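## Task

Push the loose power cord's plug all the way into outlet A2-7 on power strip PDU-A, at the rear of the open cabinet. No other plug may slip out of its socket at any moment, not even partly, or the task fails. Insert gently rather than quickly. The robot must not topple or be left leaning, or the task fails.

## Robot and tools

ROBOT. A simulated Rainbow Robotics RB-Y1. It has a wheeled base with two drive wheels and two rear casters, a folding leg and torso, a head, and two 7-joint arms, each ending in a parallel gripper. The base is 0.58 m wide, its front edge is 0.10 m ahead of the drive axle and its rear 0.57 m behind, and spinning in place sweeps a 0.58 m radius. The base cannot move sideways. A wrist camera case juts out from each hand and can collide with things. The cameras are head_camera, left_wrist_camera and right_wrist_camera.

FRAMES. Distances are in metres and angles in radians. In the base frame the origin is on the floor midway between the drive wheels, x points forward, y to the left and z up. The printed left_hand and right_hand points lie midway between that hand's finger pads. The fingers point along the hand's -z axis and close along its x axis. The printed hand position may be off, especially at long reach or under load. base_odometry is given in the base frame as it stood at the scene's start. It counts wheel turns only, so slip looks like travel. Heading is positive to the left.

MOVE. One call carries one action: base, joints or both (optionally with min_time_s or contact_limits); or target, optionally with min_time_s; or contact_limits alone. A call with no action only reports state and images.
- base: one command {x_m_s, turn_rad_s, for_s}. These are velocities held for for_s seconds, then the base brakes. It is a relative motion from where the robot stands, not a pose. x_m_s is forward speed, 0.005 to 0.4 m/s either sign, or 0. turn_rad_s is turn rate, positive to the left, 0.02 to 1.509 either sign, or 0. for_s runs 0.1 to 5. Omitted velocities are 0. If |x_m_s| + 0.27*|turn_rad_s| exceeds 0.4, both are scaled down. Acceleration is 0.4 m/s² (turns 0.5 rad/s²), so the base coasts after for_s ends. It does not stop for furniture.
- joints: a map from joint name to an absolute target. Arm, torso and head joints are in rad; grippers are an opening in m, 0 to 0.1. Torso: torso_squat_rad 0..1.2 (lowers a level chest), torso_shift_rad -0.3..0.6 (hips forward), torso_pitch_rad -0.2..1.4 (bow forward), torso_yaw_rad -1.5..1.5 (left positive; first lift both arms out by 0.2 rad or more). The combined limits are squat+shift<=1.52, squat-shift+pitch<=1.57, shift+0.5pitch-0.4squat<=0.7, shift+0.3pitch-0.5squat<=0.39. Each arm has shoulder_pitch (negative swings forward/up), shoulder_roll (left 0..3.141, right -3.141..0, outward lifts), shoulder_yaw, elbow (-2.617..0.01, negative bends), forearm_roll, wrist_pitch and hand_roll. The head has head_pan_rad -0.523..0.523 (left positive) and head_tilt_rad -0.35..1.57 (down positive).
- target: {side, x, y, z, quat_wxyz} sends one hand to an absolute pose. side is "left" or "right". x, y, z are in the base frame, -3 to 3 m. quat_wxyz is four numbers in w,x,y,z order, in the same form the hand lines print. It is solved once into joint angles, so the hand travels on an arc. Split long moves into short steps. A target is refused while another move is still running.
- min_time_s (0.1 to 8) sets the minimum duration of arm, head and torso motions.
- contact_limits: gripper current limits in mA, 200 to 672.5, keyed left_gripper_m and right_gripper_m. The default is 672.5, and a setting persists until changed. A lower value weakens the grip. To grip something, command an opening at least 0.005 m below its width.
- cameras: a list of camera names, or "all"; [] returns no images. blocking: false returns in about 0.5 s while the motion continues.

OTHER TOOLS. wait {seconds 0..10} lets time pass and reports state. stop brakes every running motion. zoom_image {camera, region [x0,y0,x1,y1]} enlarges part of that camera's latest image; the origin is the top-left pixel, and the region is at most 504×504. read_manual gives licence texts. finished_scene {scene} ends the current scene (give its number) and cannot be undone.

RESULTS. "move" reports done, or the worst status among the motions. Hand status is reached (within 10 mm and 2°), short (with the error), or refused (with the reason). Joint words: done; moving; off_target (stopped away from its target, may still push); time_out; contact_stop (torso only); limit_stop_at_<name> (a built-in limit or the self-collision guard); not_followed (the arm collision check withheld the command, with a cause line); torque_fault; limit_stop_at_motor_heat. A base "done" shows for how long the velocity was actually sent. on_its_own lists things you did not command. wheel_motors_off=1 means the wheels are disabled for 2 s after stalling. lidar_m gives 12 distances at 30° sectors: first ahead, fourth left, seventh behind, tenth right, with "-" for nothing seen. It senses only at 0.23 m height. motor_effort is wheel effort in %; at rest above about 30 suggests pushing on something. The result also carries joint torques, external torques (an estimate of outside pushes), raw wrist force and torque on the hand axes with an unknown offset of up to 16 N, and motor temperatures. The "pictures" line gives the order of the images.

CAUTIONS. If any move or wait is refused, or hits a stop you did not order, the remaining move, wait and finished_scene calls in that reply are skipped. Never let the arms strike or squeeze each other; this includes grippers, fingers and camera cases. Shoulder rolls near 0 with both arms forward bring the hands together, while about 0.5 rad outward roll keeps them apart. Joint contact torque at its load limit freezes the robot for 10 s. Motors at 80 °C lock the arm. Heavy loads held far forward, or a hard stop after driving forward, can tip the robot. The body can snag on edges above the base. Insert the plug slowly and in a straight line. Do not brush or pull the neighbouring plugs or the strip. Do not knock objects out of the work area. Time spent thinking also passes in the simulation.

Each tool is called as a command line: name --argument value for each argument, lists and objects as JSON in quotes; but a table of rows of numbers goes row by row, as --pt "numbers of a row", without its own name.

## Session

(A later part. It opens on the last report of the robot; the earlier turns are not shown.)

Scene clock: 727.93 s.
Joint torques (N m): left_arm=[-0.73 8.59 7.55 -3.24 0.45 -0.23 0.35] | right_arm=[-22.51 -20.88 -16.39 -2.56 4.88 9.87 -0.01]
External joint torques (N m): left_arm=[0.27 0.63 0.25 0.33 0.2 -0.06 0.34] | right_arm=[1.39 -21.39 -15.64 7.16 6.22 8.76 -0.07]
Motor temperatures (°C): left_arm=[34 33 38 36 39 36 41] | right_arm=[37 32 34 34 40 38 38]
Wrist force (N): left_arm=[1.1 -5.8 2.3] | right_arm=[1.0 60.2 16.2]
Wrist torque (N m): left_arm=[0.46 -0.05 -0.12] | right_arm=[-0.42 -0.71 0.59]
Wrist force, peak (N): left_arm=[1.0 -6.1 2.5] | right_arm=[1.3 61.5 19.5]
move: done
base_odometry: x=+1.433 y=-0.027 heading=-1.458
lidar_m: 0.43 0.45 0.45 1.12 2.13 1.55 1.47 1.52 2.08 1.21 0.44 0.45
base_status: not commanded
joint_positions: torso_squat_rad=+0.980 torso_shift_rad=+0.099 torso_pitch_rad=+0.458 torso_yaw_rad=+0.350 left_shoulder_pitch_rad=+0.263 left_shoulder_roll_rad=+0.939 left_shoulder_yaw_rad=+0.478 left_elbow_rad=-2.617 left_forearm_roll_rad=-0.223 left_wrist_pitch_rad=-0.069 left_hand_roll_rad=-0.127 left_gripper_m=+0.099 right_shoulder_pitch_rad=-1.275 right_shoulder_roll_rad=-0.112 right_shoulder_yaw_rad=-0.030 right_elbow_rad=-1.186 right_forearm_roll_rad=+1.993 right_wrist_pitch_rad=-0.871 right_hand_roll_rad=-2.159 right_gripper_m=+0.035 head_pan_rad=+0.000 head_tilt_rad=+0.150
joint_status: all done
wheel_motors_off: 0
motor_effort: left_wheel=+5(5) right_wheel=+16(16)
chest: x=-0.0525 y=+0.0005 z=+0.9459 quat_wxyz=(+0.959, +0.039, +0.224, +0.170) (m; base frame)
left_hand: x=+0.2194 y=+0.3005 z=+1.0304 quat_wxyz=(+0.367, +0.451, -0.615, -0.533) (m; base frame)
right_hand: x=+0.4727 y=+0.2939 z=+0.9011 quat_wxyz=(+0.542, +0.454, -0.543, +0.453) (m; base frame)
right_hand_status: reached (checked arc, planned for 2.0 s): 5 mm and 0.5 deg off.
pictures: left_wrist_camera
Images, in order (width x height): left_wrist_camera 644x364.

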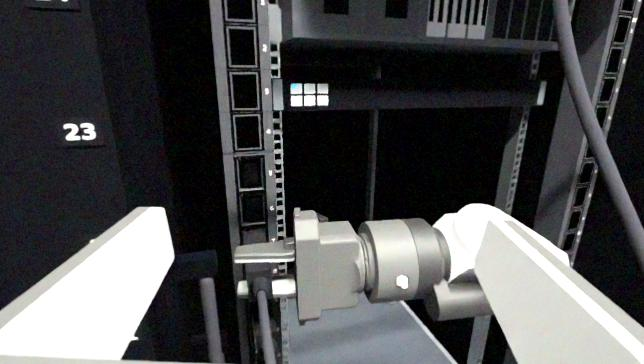

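move --target '{"side":"right","x":0.481,"y":0.290,"z":0.8995,"quat_wxyz":[0.5447,0.4507,-0.5447,0.4507]}' --min_time_s 2 --cameras '["left_wrist_camera"]'

zoom_image --camera "left_wrist_camera" --region '[220, 195, 290, 265]'

zoom_image --camera "left_wrist_camera" --region '[230, 230, 330, 330]'

Scene clock: 739.00 s.
Joint torques (N m): left_arm=[-0.41 8.59 7.87 -3.35 0.35 -0.16 0.21] | right_arm=[-18.5 -16.33 -11.92 -2.21 3.2 6.03 -0.44]
External joint torques (N m): left_arm=[0.58 0.64 0.57 0.22 0.11 0.01 0.2] | right_arm=[5.59 -16.62 -11.15 7.54 4.55 4.96 -0.49]
Motor temperatures (°C): left_arm=[34 33 38 36 39 36 41] | right_arm=[37 32 34 34 41 39 38]
Wrist force (N): left_arm=[1.1 -5.9 2.3] | right_arm=[6.4 38.8 2.0]
Wrist torque (N m): left_arm=[0.46 -0.03 -0.11] | right_arm=[0.30 -0.44 1.03]
Wrist force, peak (N): left_arm=[1.1 -6.0 2.4] | right_arm=[-0.6 63.4 16.3]
move: done
base_odometry: x=+1.433 y=-0.027 heading=-1.458
lidar_m: 0.43 0.45 0.45 1.12 2.13 1.55 1.47 1.52 2.08 1.21 0.43 0.45
base_status: not commanded
joint_positions: torso_squat_rad=+0.980 torso_shift_rad=+0.099 torso_pitch_rad=+0.459 torso_yaw_rad=+0.350 left_shoulder_pitch_rad=+0.263 left_shoulder_roll_rad=+0.939 left_shoulder_yaw_rad=+0.478 left_elbow_rad=-2.617 left_forearm_roll_rad=-0.223 left_wrist_pitch_rad=-0.069 left_hand_roll_rad=-0.127 left_gripper_m=+0.099 right_shoulder_pitch_rad=-1.287 right_shoulder_roll_rad=-0.119 right_shoulder_yaw_rad=-0.038 right_elbow_rad=-1.164 right_forearm_roll_rad=+1.980 right_wrist_pitch_rad=-0.871 right_hand_roll_rad=-2.142 right_gripper_m=+0.035 head_pan_rad=+0.000 head_tilt_rad=+0.150
joint_status: all done
wheel_motors_off: 0
motor_effort: left_wheel=+2(6) right_wheel=+12(16)
chest: x=-0.0523 y=+0.0006 z=+0.9458 quat_wxyz=(+0.959, +0.039, +0.224, +0.170) (m; base frame)
left_hand: x=+0.2195 y=+0.3006 z=+1.0303 quat_wxyz=(+0.367, +0.451, -0.615, -0.533) (m; base frame)
right_hand: x=+0.4779 y=+0.2922 z=+0.9010 quat_wxyz=(+0.543, +0.453, -0.544, +0.452) (m; base frame)
right_hand_status: reached (checked arc, planned for 2.0 s): 4 mm and 0.4 deg off.
pictures: left_wrist_camera
Images, in order (width x height): left_wrist_camera 644x364.

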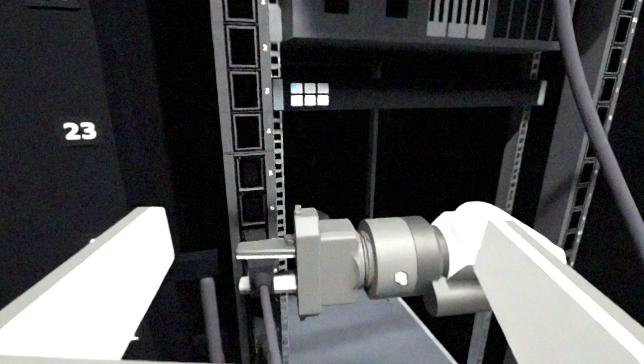

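Scaled by 7.200 from the camera's 644x364 image, which has a finer 1265x715 frame.

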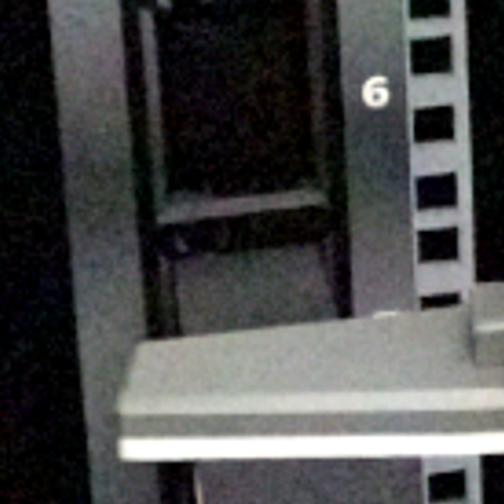

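Scaled by 5.040 from the camera's 644x364 image, which has a finer 1265x715 frame.

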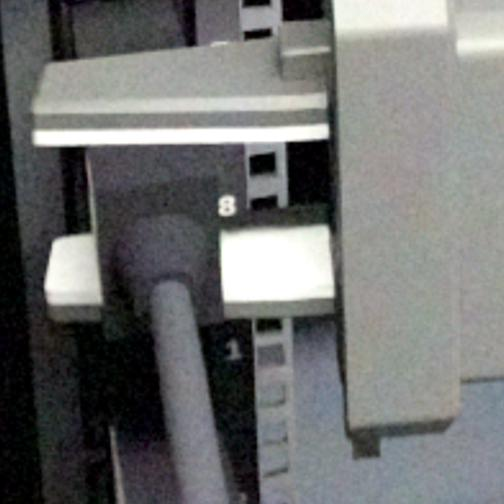

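move --target '{"side":"right","x":0.485,"y":0.2895,"z":0.8985,"quat_wxyz":[0.5447,0.4507,-0.5447,0.4507]}' --min_time_s 2 --cameras '["left_wrist_camera"]'

zoom_image --camera "left_wrist_camera" --region '[210, 195, 310, 295]'

Scene clock: 745.80 s.
Joint torques (N m): left_arm=[-0.99 8.56 7.92 -3.3 0.37 -0.24 0.19] | right_arm=[-17.58 -18.33 -12.82 -1.34 3.72 6.9 -0.68]
External joint torques (N m): left_arm=[0 0.6 0.62 0.26 0.12 -0.06 0.17] | right_arm=[6.69 -18.47 -12.04 8.43 5.08 5.85 -0.73]
Motor temperatures (°C): left_arm=[34 33 38 36 39 36 41] | right_arm=[37 32 34 34 41 39 38]
Wrist force (N): left_arm=[1.0 -6.0 2.3] | right_arm=[8.6 43.5 3.4]
Wrist torque (N m): left_arm=[0.47 -0.06 -0.11] | right_arm=[0.39 -0.36 1.20]
Wrist force, peak (N): left_arm=[0.9 -6.0 2.4] | right_arm=[11.1 45.1 6.0]
move: done
base_odometry: x=+1.433 y=-0.027 heading=-1.458
lidar_m: 0.43 0.45 0.45 1.11 2.13 1.55 1.47 1.52 2.07 1.21 0.44 0.44
base_status: not commanded
joint_positions: torso_squat_rad=+0.980 torso_shift_rad=+0.099 torso_pitch_rad=+0.459 torso_yaw_rad=+0.350 left_shoulder_pitch_rad=+0.263 left_shoulder_roll_rad=+0.939 left_shoulder_yaw_rad=+0.478 left_elbow_rad=-2.617 left_forearm_roll_rad=-0.223 left_wrist_pitch_rad=-0.069 left_hand_roll_rad=-0.127 left_gripper_m=+0.099 right_shoulder_pitch_rad=-1.299 right_shoulder_roll_rad=-0.123 right_shoulder_yaw_rad=-0.044 right_elbow_rad=-1.139 right_forearm_roll_rad=+1.965 right_wrist_pitch_rad=-0.870 right_hand_roll_rad=-2.123 right_gripper_m=+0.035 head_pan_rad=+0.000 head_tilt_rad=+0.150
joint_status: all done
wheel_motors_off: 0
motor_effort: left_wheel=+3(3) right_wheel=+12(12)
chest: x=-0.0524 y=+0.0006 z=+0.9459 quat_wxyz=(+0.959, +0.039, +0.224, +0.170) (m; base frame)
left_hand: x=+0.2194 y=+0.3006 z=+1.0304 quat_wxyz=(+0.367, +0.451, -0.615, -0.533) (m; base frame)
right_hand: x=+0.4814 y=+0.2920 z=+0.9005 quat_wxyz=(+0.542, +0.453, -0.544, +0.452) (m; base frame)
right_hand_status: reached (checked arc, planned for 2.0 s): 5 mm and 0.4 deg off.
pictures: left_wrist_camera
Images, in order (width x height): left_wrist_camera 644x364.

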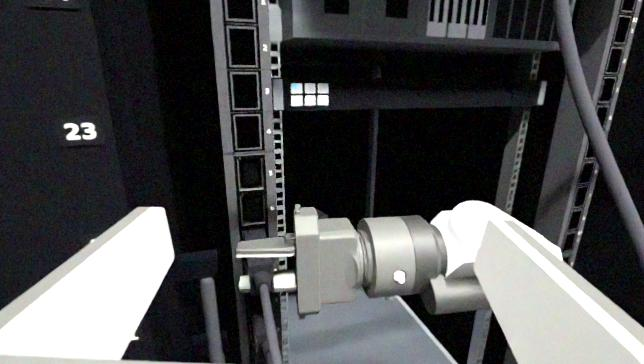

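Scaled by 5.040 from the camera's 644x364 image, which has a finer 1265x715 frame.

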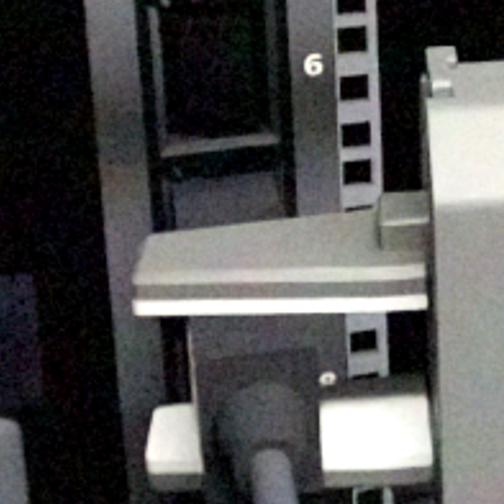

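move --target '{"side":"right","x":0.489,"y":0.2895,"z":0.8993,"quat_wxyz":[0.5447,0.4507,-0.5447,0.4507]}' --min_time_s 2 --cameras '[]'

move --target '{"side":"right","x":0.492,"y":0.289,"z":0.8993,"quat_wxyz":[0.5447,0.4507,-0.5447,0.4507]}' --min_time_s 2 --cameras '["left_wrist_camera","head_camera"]'

zoom_image --camera "left_wrist_camera" --region '[210, 195, 310, 295]'

Scene clock: 752.30 s.
Joint torques (N m): left_arm=[-0.71 8.24 7.23 -3.24 0.32 -0.18 0.28] | right_arm=[-18.43 -17.6 -12.34 -2.55 3.12 7.03 -0.59]
External joint torques (N m): left_arm=[0.28 0.29 -0.07 0.33 0.07 -0.01 0.27] | right_arm=[6.06 -17.54 -11.53 7.24 4.49 6.01 -0.64]
Motor temperatures (°C): left_arm=[34 33 38 36 39 36 41] | right_arm=[37 32 34 34 41 39 38]
Wrist force (N): left_arm=[1.2 -5.8 2.1] | right_arm=[6.4 40.1 0.2]
Wrist torque (N m): left_arm=[0.45 -0.05 -0.11] | right_arm=[0.55 -0.28 1.19]
Wrist force, peak (N): left_arm=[1.1 -6.0 2.5] | right_arm=[9.6 46.1 5.2]
move: done
base_odometry: x=+1.433 y=-0.027 heading=-1.458
lidar_m: 0.43 0.45 0.45 1.13 2.13 1.54 1.47 1.53 2.07 1.21 0.44 0.45
base_status: not commanded
joint_positions: torso_squat_rad=+0.980 torso_shift_rad=+0.099 torso_pitch_rad=+0.459 torso_yaw_rad=+0.350 left_shoulder_pitch_rad=+0.263 left_shoulder_roll_rad=+0.939 left_shoulder_yaw_rad=+0.478 left_elbow_rad=-2.617 left_forearm_roll_rad=-0.223 left_wrist_pitch_rad=-0.069 left_hand_roll_rad=-0.127 left_gripper_m=+0.099 right_shoulder_pitch_rad=-1.314 right_shoulder_roll_rad=-0.127 right_shoulder_yaw_rad=-0.051 right_elbow_rad=-1.111 right_forearm_roll_rad=+1.953 right_wrist_pitch_rad=-0.870 right_hand_roll_rad=-2.107 right_gripper_m=+0.035 head_pan_rad=+0.000 head_tilt_rad=+0.150
joint_status: all done
wheel_motors_off: 0
motor_effort: left_wheel=+4(4) right_wheel=+12(13)
chest: x=-0.0524 y=+0.0006 z=+0.9459 quat_wxyz=(+0.959, +0.039, +0.224, +0.170) (m; base frame)
left_hand: x=+0.2194 y=+0.3006 z=+1.0304 quat_wxyz=(+0.367, +0.451, -0.615, -0.533) (m; base frame)
right_hand: x=+0.4856 y=+0.2918 z=+0.9010 quat_wxyz=(+0.542, +0.453, -0.544, +0.452) (m; base frame)
right_hand_status: reached (checked arc, planned for 2.0 s): 4 mm and 0.4 deg off.
pictures: none
No camera images: "cameras" was empty.

Scene clock: 754.63 s.
Joint torques (N m): left_arm=[-0.83 8.86 7.66 -3.36 0.34 -0.05 0.27] | right_arm=[-21.81 -22.99 -16.31 -1.13 4.98 11.5 -0.62]
External joint torques (N m): left_arm=[0.17 0.91 0.36 0.2 0.09 0.12 0.26] | right_arm=[2.81 -22.82 -15.49 8.68 6.36 10.5 -0.67]
Motor temperatures (°C): left_arm=[34 33 38 36 39 36 41] | right_arm=[37 32 34 34 41 39 38]
Wrist force (N): left_arm=[1.0 -5.9 2.0] | right_arm=[3.8 65.6 22.1]
Wrist torque (N m): left_arm=[0.45 -0.06 -0.11] | right_arm=[0.27 -0.55 1.20]
Wrist force, peak (N): left_arm=[1.2 -6.0 2.4] | right_arm=[3.8 65.8 22.3]
move: done
base_odometry: x=+1.433 y=-0.027 heading=-1.458
lidar_m: 0.42 0.44 0.45 1.12 2.13 1.55 1.47 1.52 2.08 1.20 0.44 0.44
base_status: not commanded
joint_positions: torso_squat_rad=+0.980 torso_shift_rad=+0.099 torso_pitch_rad=+0.458 torso_yaw_rad=+0.350 left_shoulder_pitch_rad=+0.263 left_shoulder_roll_rad=+0.939 left_shoulder_yaw_rad=+0.478 left_elbow_rad=-2.617 left_forearm_roll_rad=-0.223 left_wrist_pitch_rad=-0.069 left_hand_roll_rad=-0.127 left_gripper_m=+0.099 right_shoulder_pitch_rad=-1.324 right_shoulder_roll_rad=-0.130 right_shoulder_yaw_rad=-0.055 right_elbow_rad=-1.091 right_forearm_roll_rad=+1.942 right_wrist_pitch_rad=-0.871 right_hand_roll_rad=-2.092 right_gripper_m=+0.035 head_pan_rad=+0.000 head_tilt_rad=+0.150
joint_status: all done
wheel_motors_off: 0
motor_effort: left_wheel=+5(5) right_wheel=+15(15)
chest: x=-0.0526 y=+0.0005 z=+0.9459 quat_wxyz=(+0.959, +0.039, +0.224, +0.170) (m; base frame)
left_hand: x=+0.2192 y=+0.3006 z=+1.0305 quat_wxyz=(+0.367, +0.451, -0.615, -0.533) (m; base frame)
right_hand: x=+0.4874 y=+0.2920 z=+0.9007 quat_wxyz=(+0.542, +0.454, -0.543, +0.453) (m; base frame)
right_hand_status: reached (checked arc, planned for 2.0 s): 6 mm and 0.5 deg off.
pictures: head_camera, left_wrist_camera
Images, in order (width x height): head_camera 896x504, left_wrist_camera 644x364.

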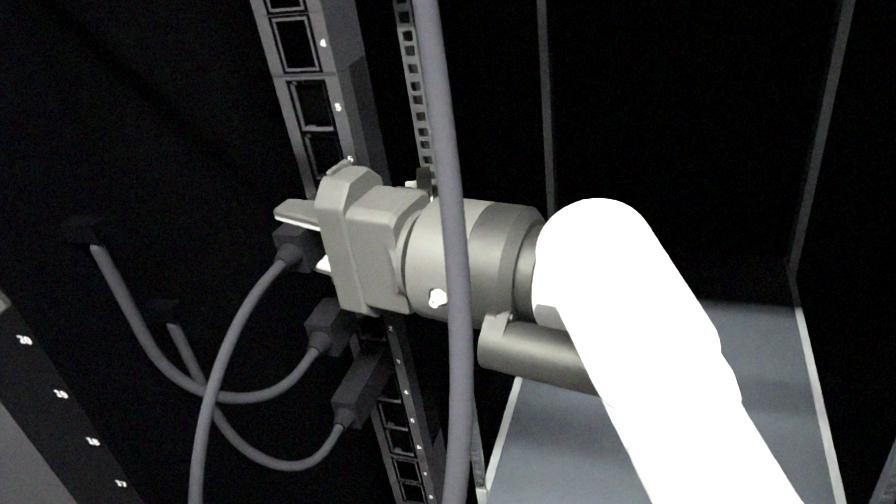

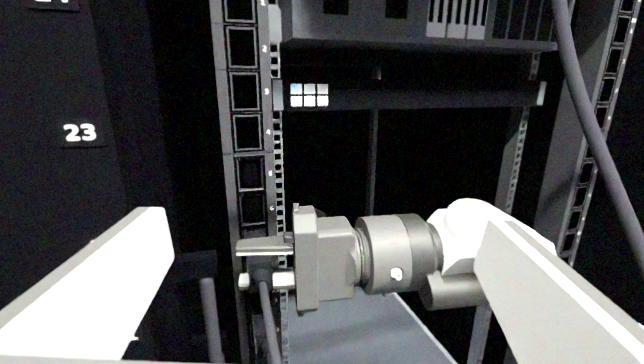

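Scaled by 5.040 from the camera's 644x364 image, which has a finer 1265x715 frame.

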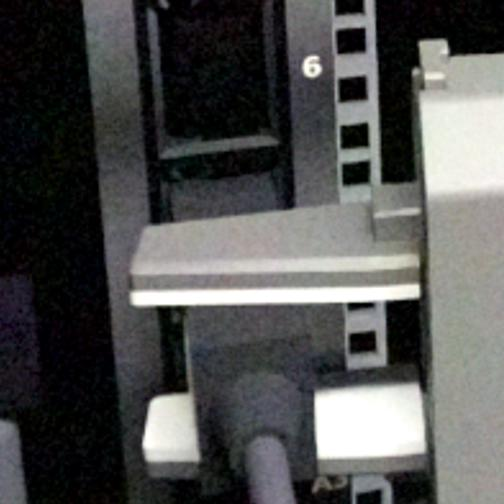

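move --target '{"side":"right","x":0.495,"y":0.2885,"z":0.8995,"quat_wxyz":[0.5447,0.4507,-0.5447,0.4507]}' --min_time_s 2 --cameras '["left_wrist_camera"]'

zoom_image --camera "left_wrist_camera" --region '[210, 195, 310, 295]'

Scene clock: 759.77 s.
Joint torques (N m): left_arm=[-0.98 8.36 7.73 -3.35 0.42 -0.17 0.14] | right_arm=[-25.09 -28.77 -20.37 -0.72 6.9 16.51 -0.36]
External joint torques (N m): left_arm=[0.03 0.4 0.42 0.21 0.17 0 0.13] | right_arm=[-0.33 -28.49 -19.54 9.1 8.29 15.54 -0.41]
Motor temperatures (°C): left_arm=[34 33 38 36 39 36 41] | right_arm=[37 33 34 34 41 41 38]
Wrist force (N): left_arm=[1.2 -5.9 2.1] | right_arm=[0.3 90.0 40.8]
Wrist torque (N m): left_arm=[0.47 -0.04 -0.10] | right_arm=[0.08 -0.70 0.93]
Wrist force, peak (N): left_arm=[1.2 -6.1 2.4] | right_arm=[0.1 90.0 40.7]
move: done
base_odometry: x=+1.433 y=-0.027 heading=-1.458
lidar_m: 0.42 0.45 0.46 1.14 2.13 1.54 1.47 1.53 2.06 1.21 0.44 0.45
base_status: not commanded
joint_positions: torso_squat_rad=+0.980 torso_shift_rad=+0.099 torso_pitch_rad=+0.458 torso_yaw_rad=+0.350 left_shoulder_pitch_rad=+0.263 left_shoulder_roll_rad=+0.939 left_shoulder_yaw_rad=+0.478 left_elbow_rad=-2.617 left_forearm_roll_rad=-0.223 left_wrist_pitch_rad=-0.069 left_hand_roll_rad=-0.127 left_gripper_m=+0.099 right_shoulder_pitch_rad=-1.334 right_shoulder_roll_rad=-0.132 right_shoulder_yaw_rad=-0.059 right_elbow_rad=-1.070 right_forearm_roll_rad=+1.931 right_wrist_pitch_rad=-0.873 right_hand_roll_rad=-2.079 right_gripper_m=+0.035 head_pan_rad=+0.000 head_tilt_rad=+0.150
joint_status: all done
wheel_motors_off: 0
motor_effort: left_wheel=+10(10) right_wheel=+21(21)
chest: x=-0.0529 y=+0.0004 z=+0.9459 quat_wxyz=(+0.959, +0.039, +0.223, +0.170) (m; base frame)
left_hand: x=+0.2189 y=+0.3004 z=+1.0308 quat_wxyz=(+0.367, +0.451, -0.615, -0.533) (m; base frame)
right_hand: x=+0.4892 y=+0.2921 z=+0.9006 quat_wxyz=(+0.542, +0.454, -0.542, +0.454) (m; base frame)
right_hand_status: reached (checked arc, planned for 2.0 s): 7 mm and 0.7 deg off.
pictures: left_wrist_camera
Images, in order (width x height): left_wrist_camera 644x364.

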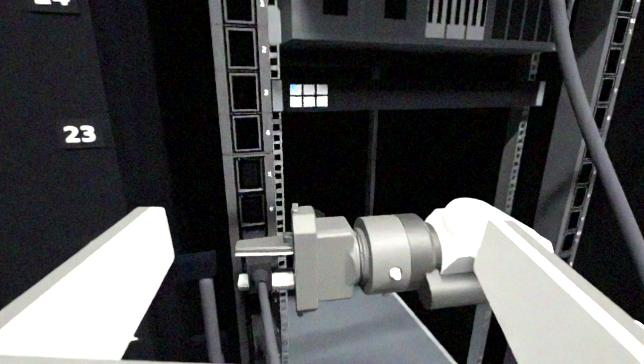

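Scaled by 5.040 from the camera's 644x364 image, which has a finer 1265x715 frame.

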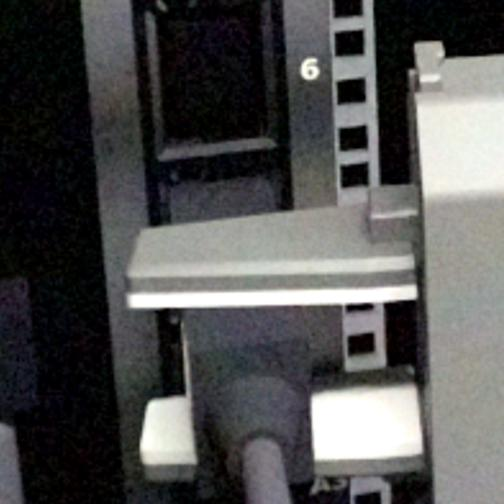

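move --target '{"side":"right","x":0.4895,"y":0.2905,"z":0.9005,"quat_wxyz":[0.5447,0.4507,-0.5447,0.4507]}' --min_time_s 1 --cameras '[]'

move --joints '{"right_gripper_m":0.06}' --cameras '["left_wrist_camera","head_camera"]'

zoom_image --camera "left_wrist_camera" --region '[210, 195, 310, 295]'

zoom_image --camera "head_camera" --region '[230, 150, 480, 450]'

Scene clock: 765.73 s.
Joint torques (N m): left_arm=[-0.72 8.93 7.64 -3.24 0.37 -0.06 0.27] | right_arm=[-20.15 -15.9 -10.37 -4.32 3.62 10.25 -1.32]
External joint torques (N m): left_arm=[0.28 0.97 0.34 0.33 0.12 0.11 0.25] | right_arm=[4.45 -15.78 -9.55 5.49 5 9.25 -1.37]
Motor temperatures (°C): left_arm=[34 33 38 36 39 36 41] | right_arm=[37 33 34 34 41 42 38]
Wrist force (N): left_arm=[0.9 -5.8 2.3] | right_arm=[2.2 51.3 18.2]
Wrist torque (N m): left_arm=[0.46 -0.08 -0.11] | right_arm=[0.66 0.02 1.21]
Wrist force, peak (N): left_arm=[1.1 -6.0 2.4] | right_arm=[0.3 90.3 40.6]
move: done
base_odometry: x=+1.433 y=-0.027 heading=-1.458
lidar_m: 0.43 0.44 0.45 1.12 2.13 1.54 1.47 1.52 2.07 1.22 0.43 0.45
base_status: not commanded
joint_positions: torso_squat_rad=+0.980 torso_shift_rad=+0.099 torso_pitch_rad=+0.458 torso_yaw_rad=+0.350 left_shoulder_pitch_rad=+0.263 left_shoulder_roll_rad=+0.939 left_shoulder_yaw_rad=+0.478 left_elbow_rad=-2.617 left_forearm_roll_rad=-0.223 left_wrist_pitch_rad=-0.069 left_hand_roll_rad=-0.127 left_gripper_m=+0.099 right_shoulder_pitch_rad=-1.324 right_shoulder_roll_rad=-0.128 right_shoulder_yaw_rad=-0.053 right_elbow_rad=-1.094 right_forearm_roll_rad=+1.946 right_wrist_pitch_rad=-0.869 right_hand_roll_rad=-2.098 right_gripper_m=+0.035 head_pan_rad=+0.000 head_tilt_rad=+0.150
joint_status: all done
wheel_motors_off: 0
motor_effort: left_wheel=+10(11) right_wheel=+21(22)
chest: x=-0.0526 y=+0.0004 z=+0.9459 quat_wxyz=(+0.959, +0.039, +0.224, +0.170) (m; base frame)
left_hand: x=+0.2192 y=+0.3005 z=+1.0306 quat_wxyz=(+0.367, +0.451, -0.615, -0.533) (m; base frame)
right_hand: x=+0.4867 y=+0.2928 z=+0.9013 quat_wxyz=(+0.542, +0.453, -0.544, +0.453) (m; base frame)
right_hand_status: reached (checked arc, planned for 1.0 s): 4 mm and 0.5 deg off.
pictures: none
No camera images: "cameras" was empty.

Scene clock: 766.50 s.
Joint torques (N m): left_arm=[-1.13 9.19 7.46 -3.18 0.43 -0.2 0.32] | right_arm=[-22.3 -1.19 -2.23 -8.44 -1.38 1.38 -0.33]
External joint torques (N m): left_arm=[-0.15 1.24 0.15 0.39 0.19 -0.02 0.31] | right_arm=[2.31 -1.01 -1.41 1.38 0 0.38 -0.38]
Motor temperatures (°C): left_arm=[34 33 38 36 39 36 41] | right_arm=[37 33 34 34 41 42 38]
Wrist force (N): left_arm=[1.1 -5.9 2.3] | right_arm=[-1.3 3.0 -2.5]
Wrist torque (N m): left_arm=[0.46 -0.06 -0.12] | right_arm=[0.15 0.22 0.15]
Wrist force, peak (N): left_arm=[1.0 -6.4 2.0] | right_arm=[1.8 51.5 18.8]
move: done
base_odometry: x=+1.433 y=-0.027 heading=-1.458
lidar_m: 0.43 0.44 0.45 1.13 2.13 1.55 1.47 1.53 2.07 1.21 0.43 0.45
base_status: not commanded
joint_positions: torso_squat_rad=+0.980 torso_shift_rad=+0.100 torso_pitch_rad=+0.460 torso_yaw_rad=+0.350 left_shoulder_pitch_rad=+0.263 left_shoulder_roll_rad=+0.939 left_shoulder_yaw_rad=+0.478 left_elbow_rad=-2.617 left_forearm_roll_rad=-0.223 left_wrist_pitch_rad=-0.069 left_hand_roll_rad=-0.127 left_gripper_m=+0.099 right_shoulder_pitch_rad=-1.323 right_shoulder_roll_rad=-0.132 right_shoulder_yaw_rad=-0.055 right_elbow_rad=-1.093 right_forearm_roll_rad=+1.947 right_wrist_pitch_rad=-0.866 right_hand_roll_rad=-2.098 right_gripper_m=+0.060 head_pan_rad=+0.000 head_tilt_rad=+0.150
joint_status: all done
wheel_motors_off: 0
motor_effort: left_wheel=-10(14) right_wheel=+10(21)
chest: x=-0.0518 y=+0.0006 z=+0.9458 quat_wxyz=(+0.959, +0.039, +0.224, +0.170) (m; base frame)
left_hand: x=+0.2201 y=+0.3005 z=+1.0299 quat_wxyz=(+0.368, +0.451, -0.615, -0.533) (m; base frame)
right_hand: x=+0.4902 y=+0.2908 z=+0.8995 quat_wxyz=(+0.545, +0.451, -0.544, +0.451) (m; base frame)
pictures: head_camera, left_wrist_camera
Images, in order (width x height): head_camera 896x504, left_wrist_camera 644x364.

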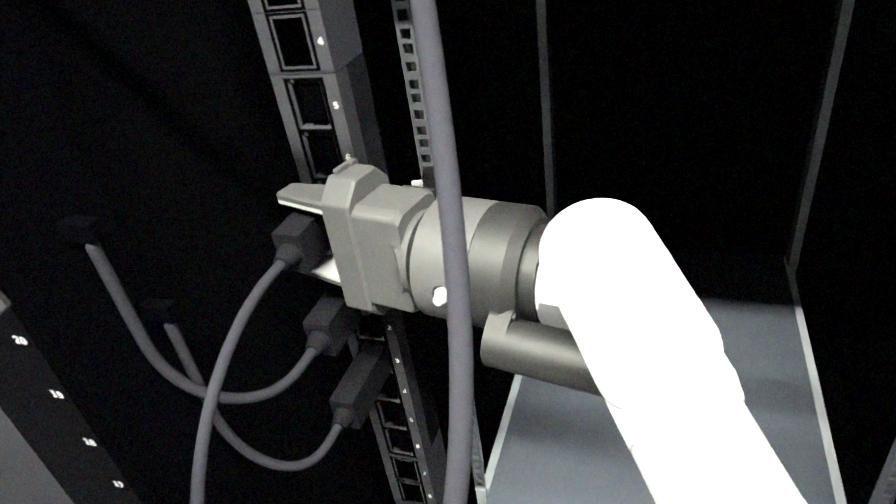

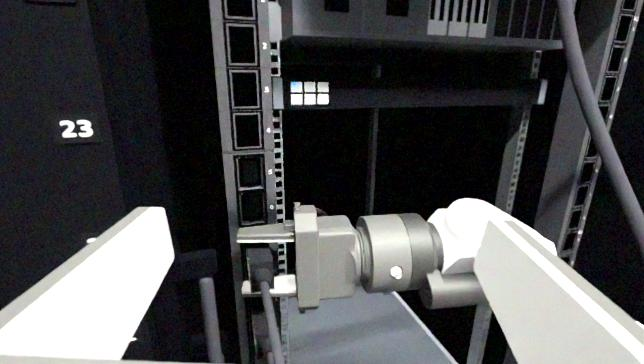

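Scaled by 5.040 from the camera's 644x364 image, which has a finer 1265x715 frame.

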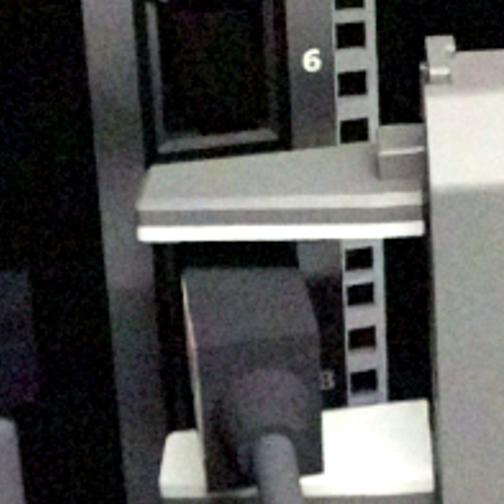

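Scaled by 1.680 from the camera's 896x504 image, which has a finer 1280x720 frame.

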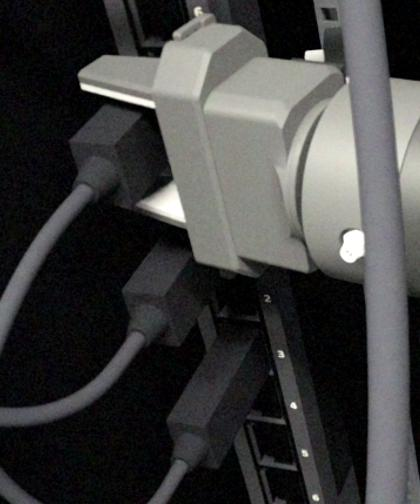

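move --target '{"side":"right","x":0.478,"y":0.24,"z":0.8995,"quat_wxyz":[0.5447,0.4507,-0.5447,0.4507]}' --min_time_s 2 --cameras '["left_wrist_camera"]'

move --target '{"side":"right","x":0.45,"y":0.16,"z":0.8995,"quat_wxyz":[0.5447,0.4507,-0.5447,0.4507]}' --min_time_s 2 --cameras '["left_wrist_camera","head_camera"]'

zoom_image --camera "left_wrist_camera" --region '[210, 195, 350, 363]'

zoom_image --camera "head_camera" --region '[230, 150, 480, 450]'

Scene clock: 773.90 s.
Joint torques (N m): left_arm=[-1.15 8.92 7.42 -3.18 0.32 -0.26 0.29] | right_arm=[-20.92 -1.6 -2.15 -9.36 -1.41 0.97 -0.33]
External joint torques (N m): left_arm=[-0.17 0.97 0.12 0.39 0.08 -0.09 0.27] | right_arm=[1.76 -1.01 -1.12 -0.02 -0.04 -0.23 -0.38]
Motor temperatures (°C): left_arm=[34 33 38 36 39 36 41] | right_arm=[37 33 34 34 41 41 38]
Wrist force (N): left_arm=[1.1 -5.8 2.1] | right_arm=[-0.7 2.5 -3.0]
Wrist torque (N m): left_arm=[0.44 -0.04 -0.11] | right_arm=[0.22 0.25 0.19]
Wrist force, peak (N): left_arm=[0.9 -6.0 2.6] | right_arm=[1.9 3.0 -5.7]
move: done
base_odometry: x=+1.433 y=-0.027 heading=-1.458
lidar_m: 0.42 0.45 0.46 1.13 2.13 1.55 1.47 1.53 2.08 1.21 0.44 0.44
base_status: not commanded
joint_positions: torso_squat_rad=+0.980 torso_shift_rad=+0.100 torso_pitch_rad=+0.460 torso_yaw_rad=+0.350 left_shoulder_pitch_rad=+0.263 left_shoulder_roll_rad=+0.939 left_shoulder_yaw_rad=+0.478 left_elbow_rad=-2.617 left_forearm_roll_rad=-0.223 left_wrist_pitch_rad=-0.069 left_hand_roll_rad=-0.127 left_gripper_m=+0.099 right_shoulder_pitch_rad=-1.171 right_shoulder_roll_rad=-0.195 right_shoulder_yaw_rad=-0.059 right_elbow_rad=-1.369 right_forearm_roll_rad=+1.963 right_wrist_pitch_rad=-0.968 right_hand_roll_rad=-2.219 right_gripper_m=+0.060 head_pan_rad=+0.000 head_tilt_rad=+0.150
joint_status: all done
wheel_motors_off: 0
motor_effort: left_wheel=-10(10) right_wheel=+10(10)
chest: x=-0.0518 y=+0.0006 z=+0.9458 quat_wxyz=(+0.959, +0.039, +0.224, +0.170) (m; base frame)
left_hand: x=+0.2201 y=+0.3005 z=+1.0299 quat_wxyz=(+0.368, +0.451, -0.615, -0.533) (m; base frame)
right_hand: x=+0.4781 y=+0.2410 z=+0.8996 quat_wxyz=(+0.543, +0.452, -0.545, +0.452) (m; base frame)
right_hand_status: reached (checked arc, planned for 2.0 s): 1 mm and 0.3 deg off.
pictures: left_wrist_camera
Images, in order (width x height): left_wrist_camera 644x364.

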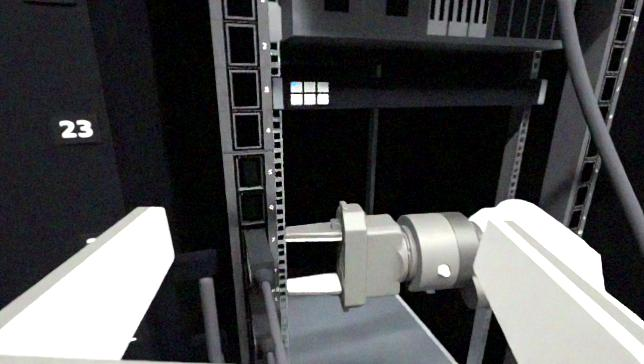

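Scene clock: 776.23 s.
Joint torques (N m): left_arm=[-1.06 8.44 7.61 -3.21 0.36 -0.28 0.27] | right_arm=[-17.34 -2.89 -2.53 -8.39 -1.71 1.1 -0.33]
External joint torques (N m): left_arm=[-0.08 0.49 0.3 0.36 0.11 -0.11 0.26] | right_arm=[1.73 -0.77 -1.08 0.07 -0.4 -0.32 -0.38]
Motor temperatures (°C): left_arm=[34 33 38 36 39 36 41] | right_arm=[37 32 34 34 41 41 38]
Wrist force (N): left_arm=[1.1 -5.7 2.2] | right_arm=[-0.7 3.1 -2.9]
Wrist torque (N m): left_arm=[0.44 -0.05 -0.12] | right_arm=[0.19 0.30 0.17]
Wrist force, peak (N): left_arm=[1.2 -6.0 2.2] | right_arm=[-0.6 3.3 -3.4]
move: done
base_odometry: x=+1.433 y=-0.027 heading=-1.458
lidar_m: 0.42 0.45 0.45 1.13 2.14 1.55 1.47 1.52 2.07 1.21 0.44 0.44
base_status: not commanded
joint_positions: torso_squat_rad=+0.980 torso_shift_rad=+0.100 torso_pitch_rad=+0.460 torso_yaw_rad=+0.350 left_shoulder_pitch_rad=+0.263 left_shoulder_roll_rad=+0.939 left_shoulder_yaw_rad=+0.478 left_elbow_rad=-2.617 left_forearm_roll_rad=-0.223 left_wrist_pitch_rad=-0.069 left_hand_roll_rad=-0.127 left_gripper_m=+0.099 right_shoulder_pitch_rad=-0.954 right_shoulder_roll_rad=-0.296 right_shoulder_yaw_rad=-0.117 right_elbow_rad=-1.737 right_forearm_roll_rad=+1.922 right_wrist_pitch_rad=-1.101 right_hand_roll_rad=-2.362 right_gripper_m=+0.060 head_pan_rad=+0.000 head_tilt_rad=+0.150
joint_status: all done
wheel_motors_off: 0
motor_effort: left_wheel=-10(10) right_wheel=+10(11)
chest: x=-0.0518 y=+0.0006 z=+0.9458 quat_wxyz=(+0.959, +0.039, +0.224, +0.170) (m; base frame)
left_hand: x=+0.2202 y=+0.3005 z=+1.0299 quat_wxyz=(+0.368, +0.451, -0.615, -0.533) (m; base frame)
right_hand: x=+0.4499 y=+0.1603 z=+0.8996 quat_wxyz=(+0.544, +0.451, -0.545, +0.451) (m; base frame)
right_hand_status: reached (checked arc, planned for 2.0 s): 0 mm and 0.1 deg off.
pictures: head_camera, left_wrist_camera
Images, in order (width x height): head_camera 896x504, left_wrist_camera 644x364.

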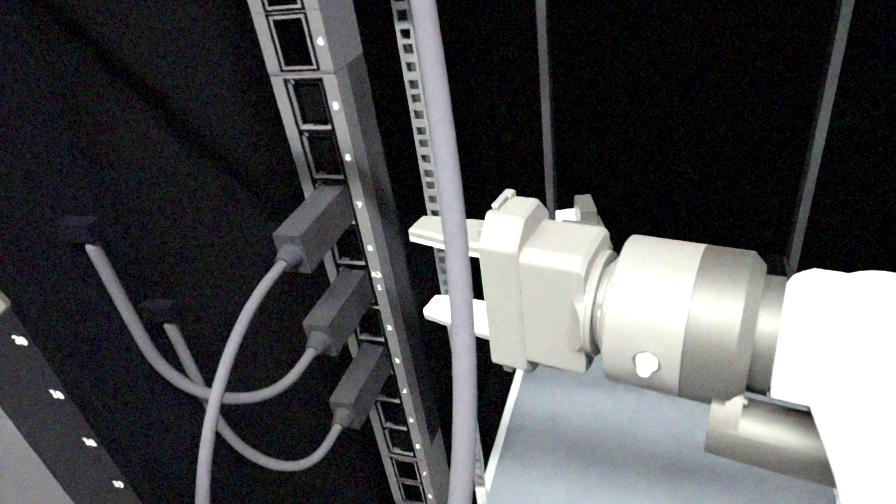

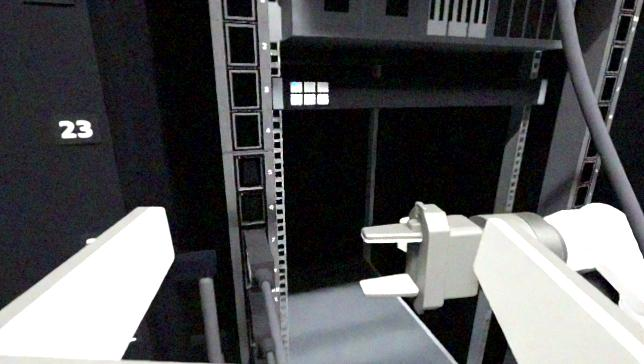

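Scaled by 3.000 from the camera's 644x364 image, which has a finer 1265x715 frame.

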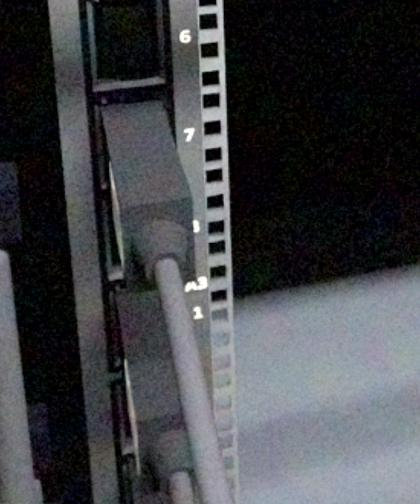

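Scaled by 1.680 from the camera's 896x504 image, which has a finer 1280x720 frame.

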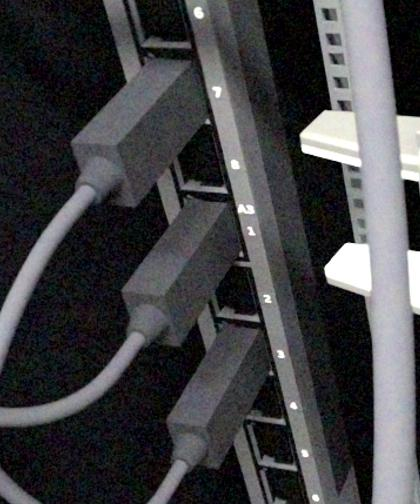

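zoom_image --camera "head_camera" --region '[260, 160, 410, 310]'

zoom_image --camera "head_camera" --region '[290, 290, 440, 440]'

Scaled by 3.360 from the camera's 896x504 image, which has a finer 1280x720 frame.

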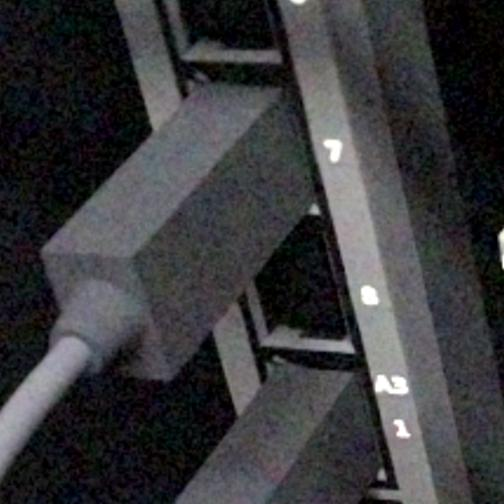

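Scaled by 3.360 from the camera's 896x504 image, which has a finer 1280x720 frame.

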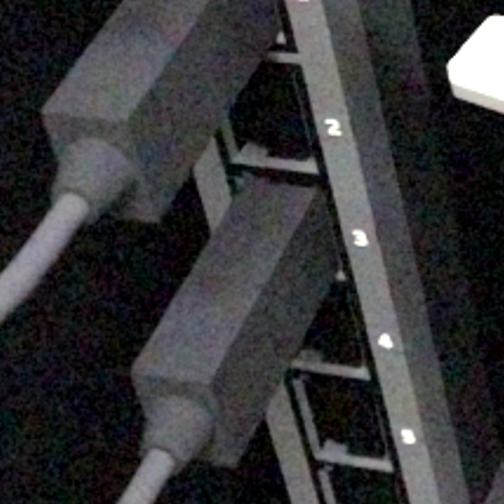

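finished_scene --scene 1

The scene is finished: the task was done.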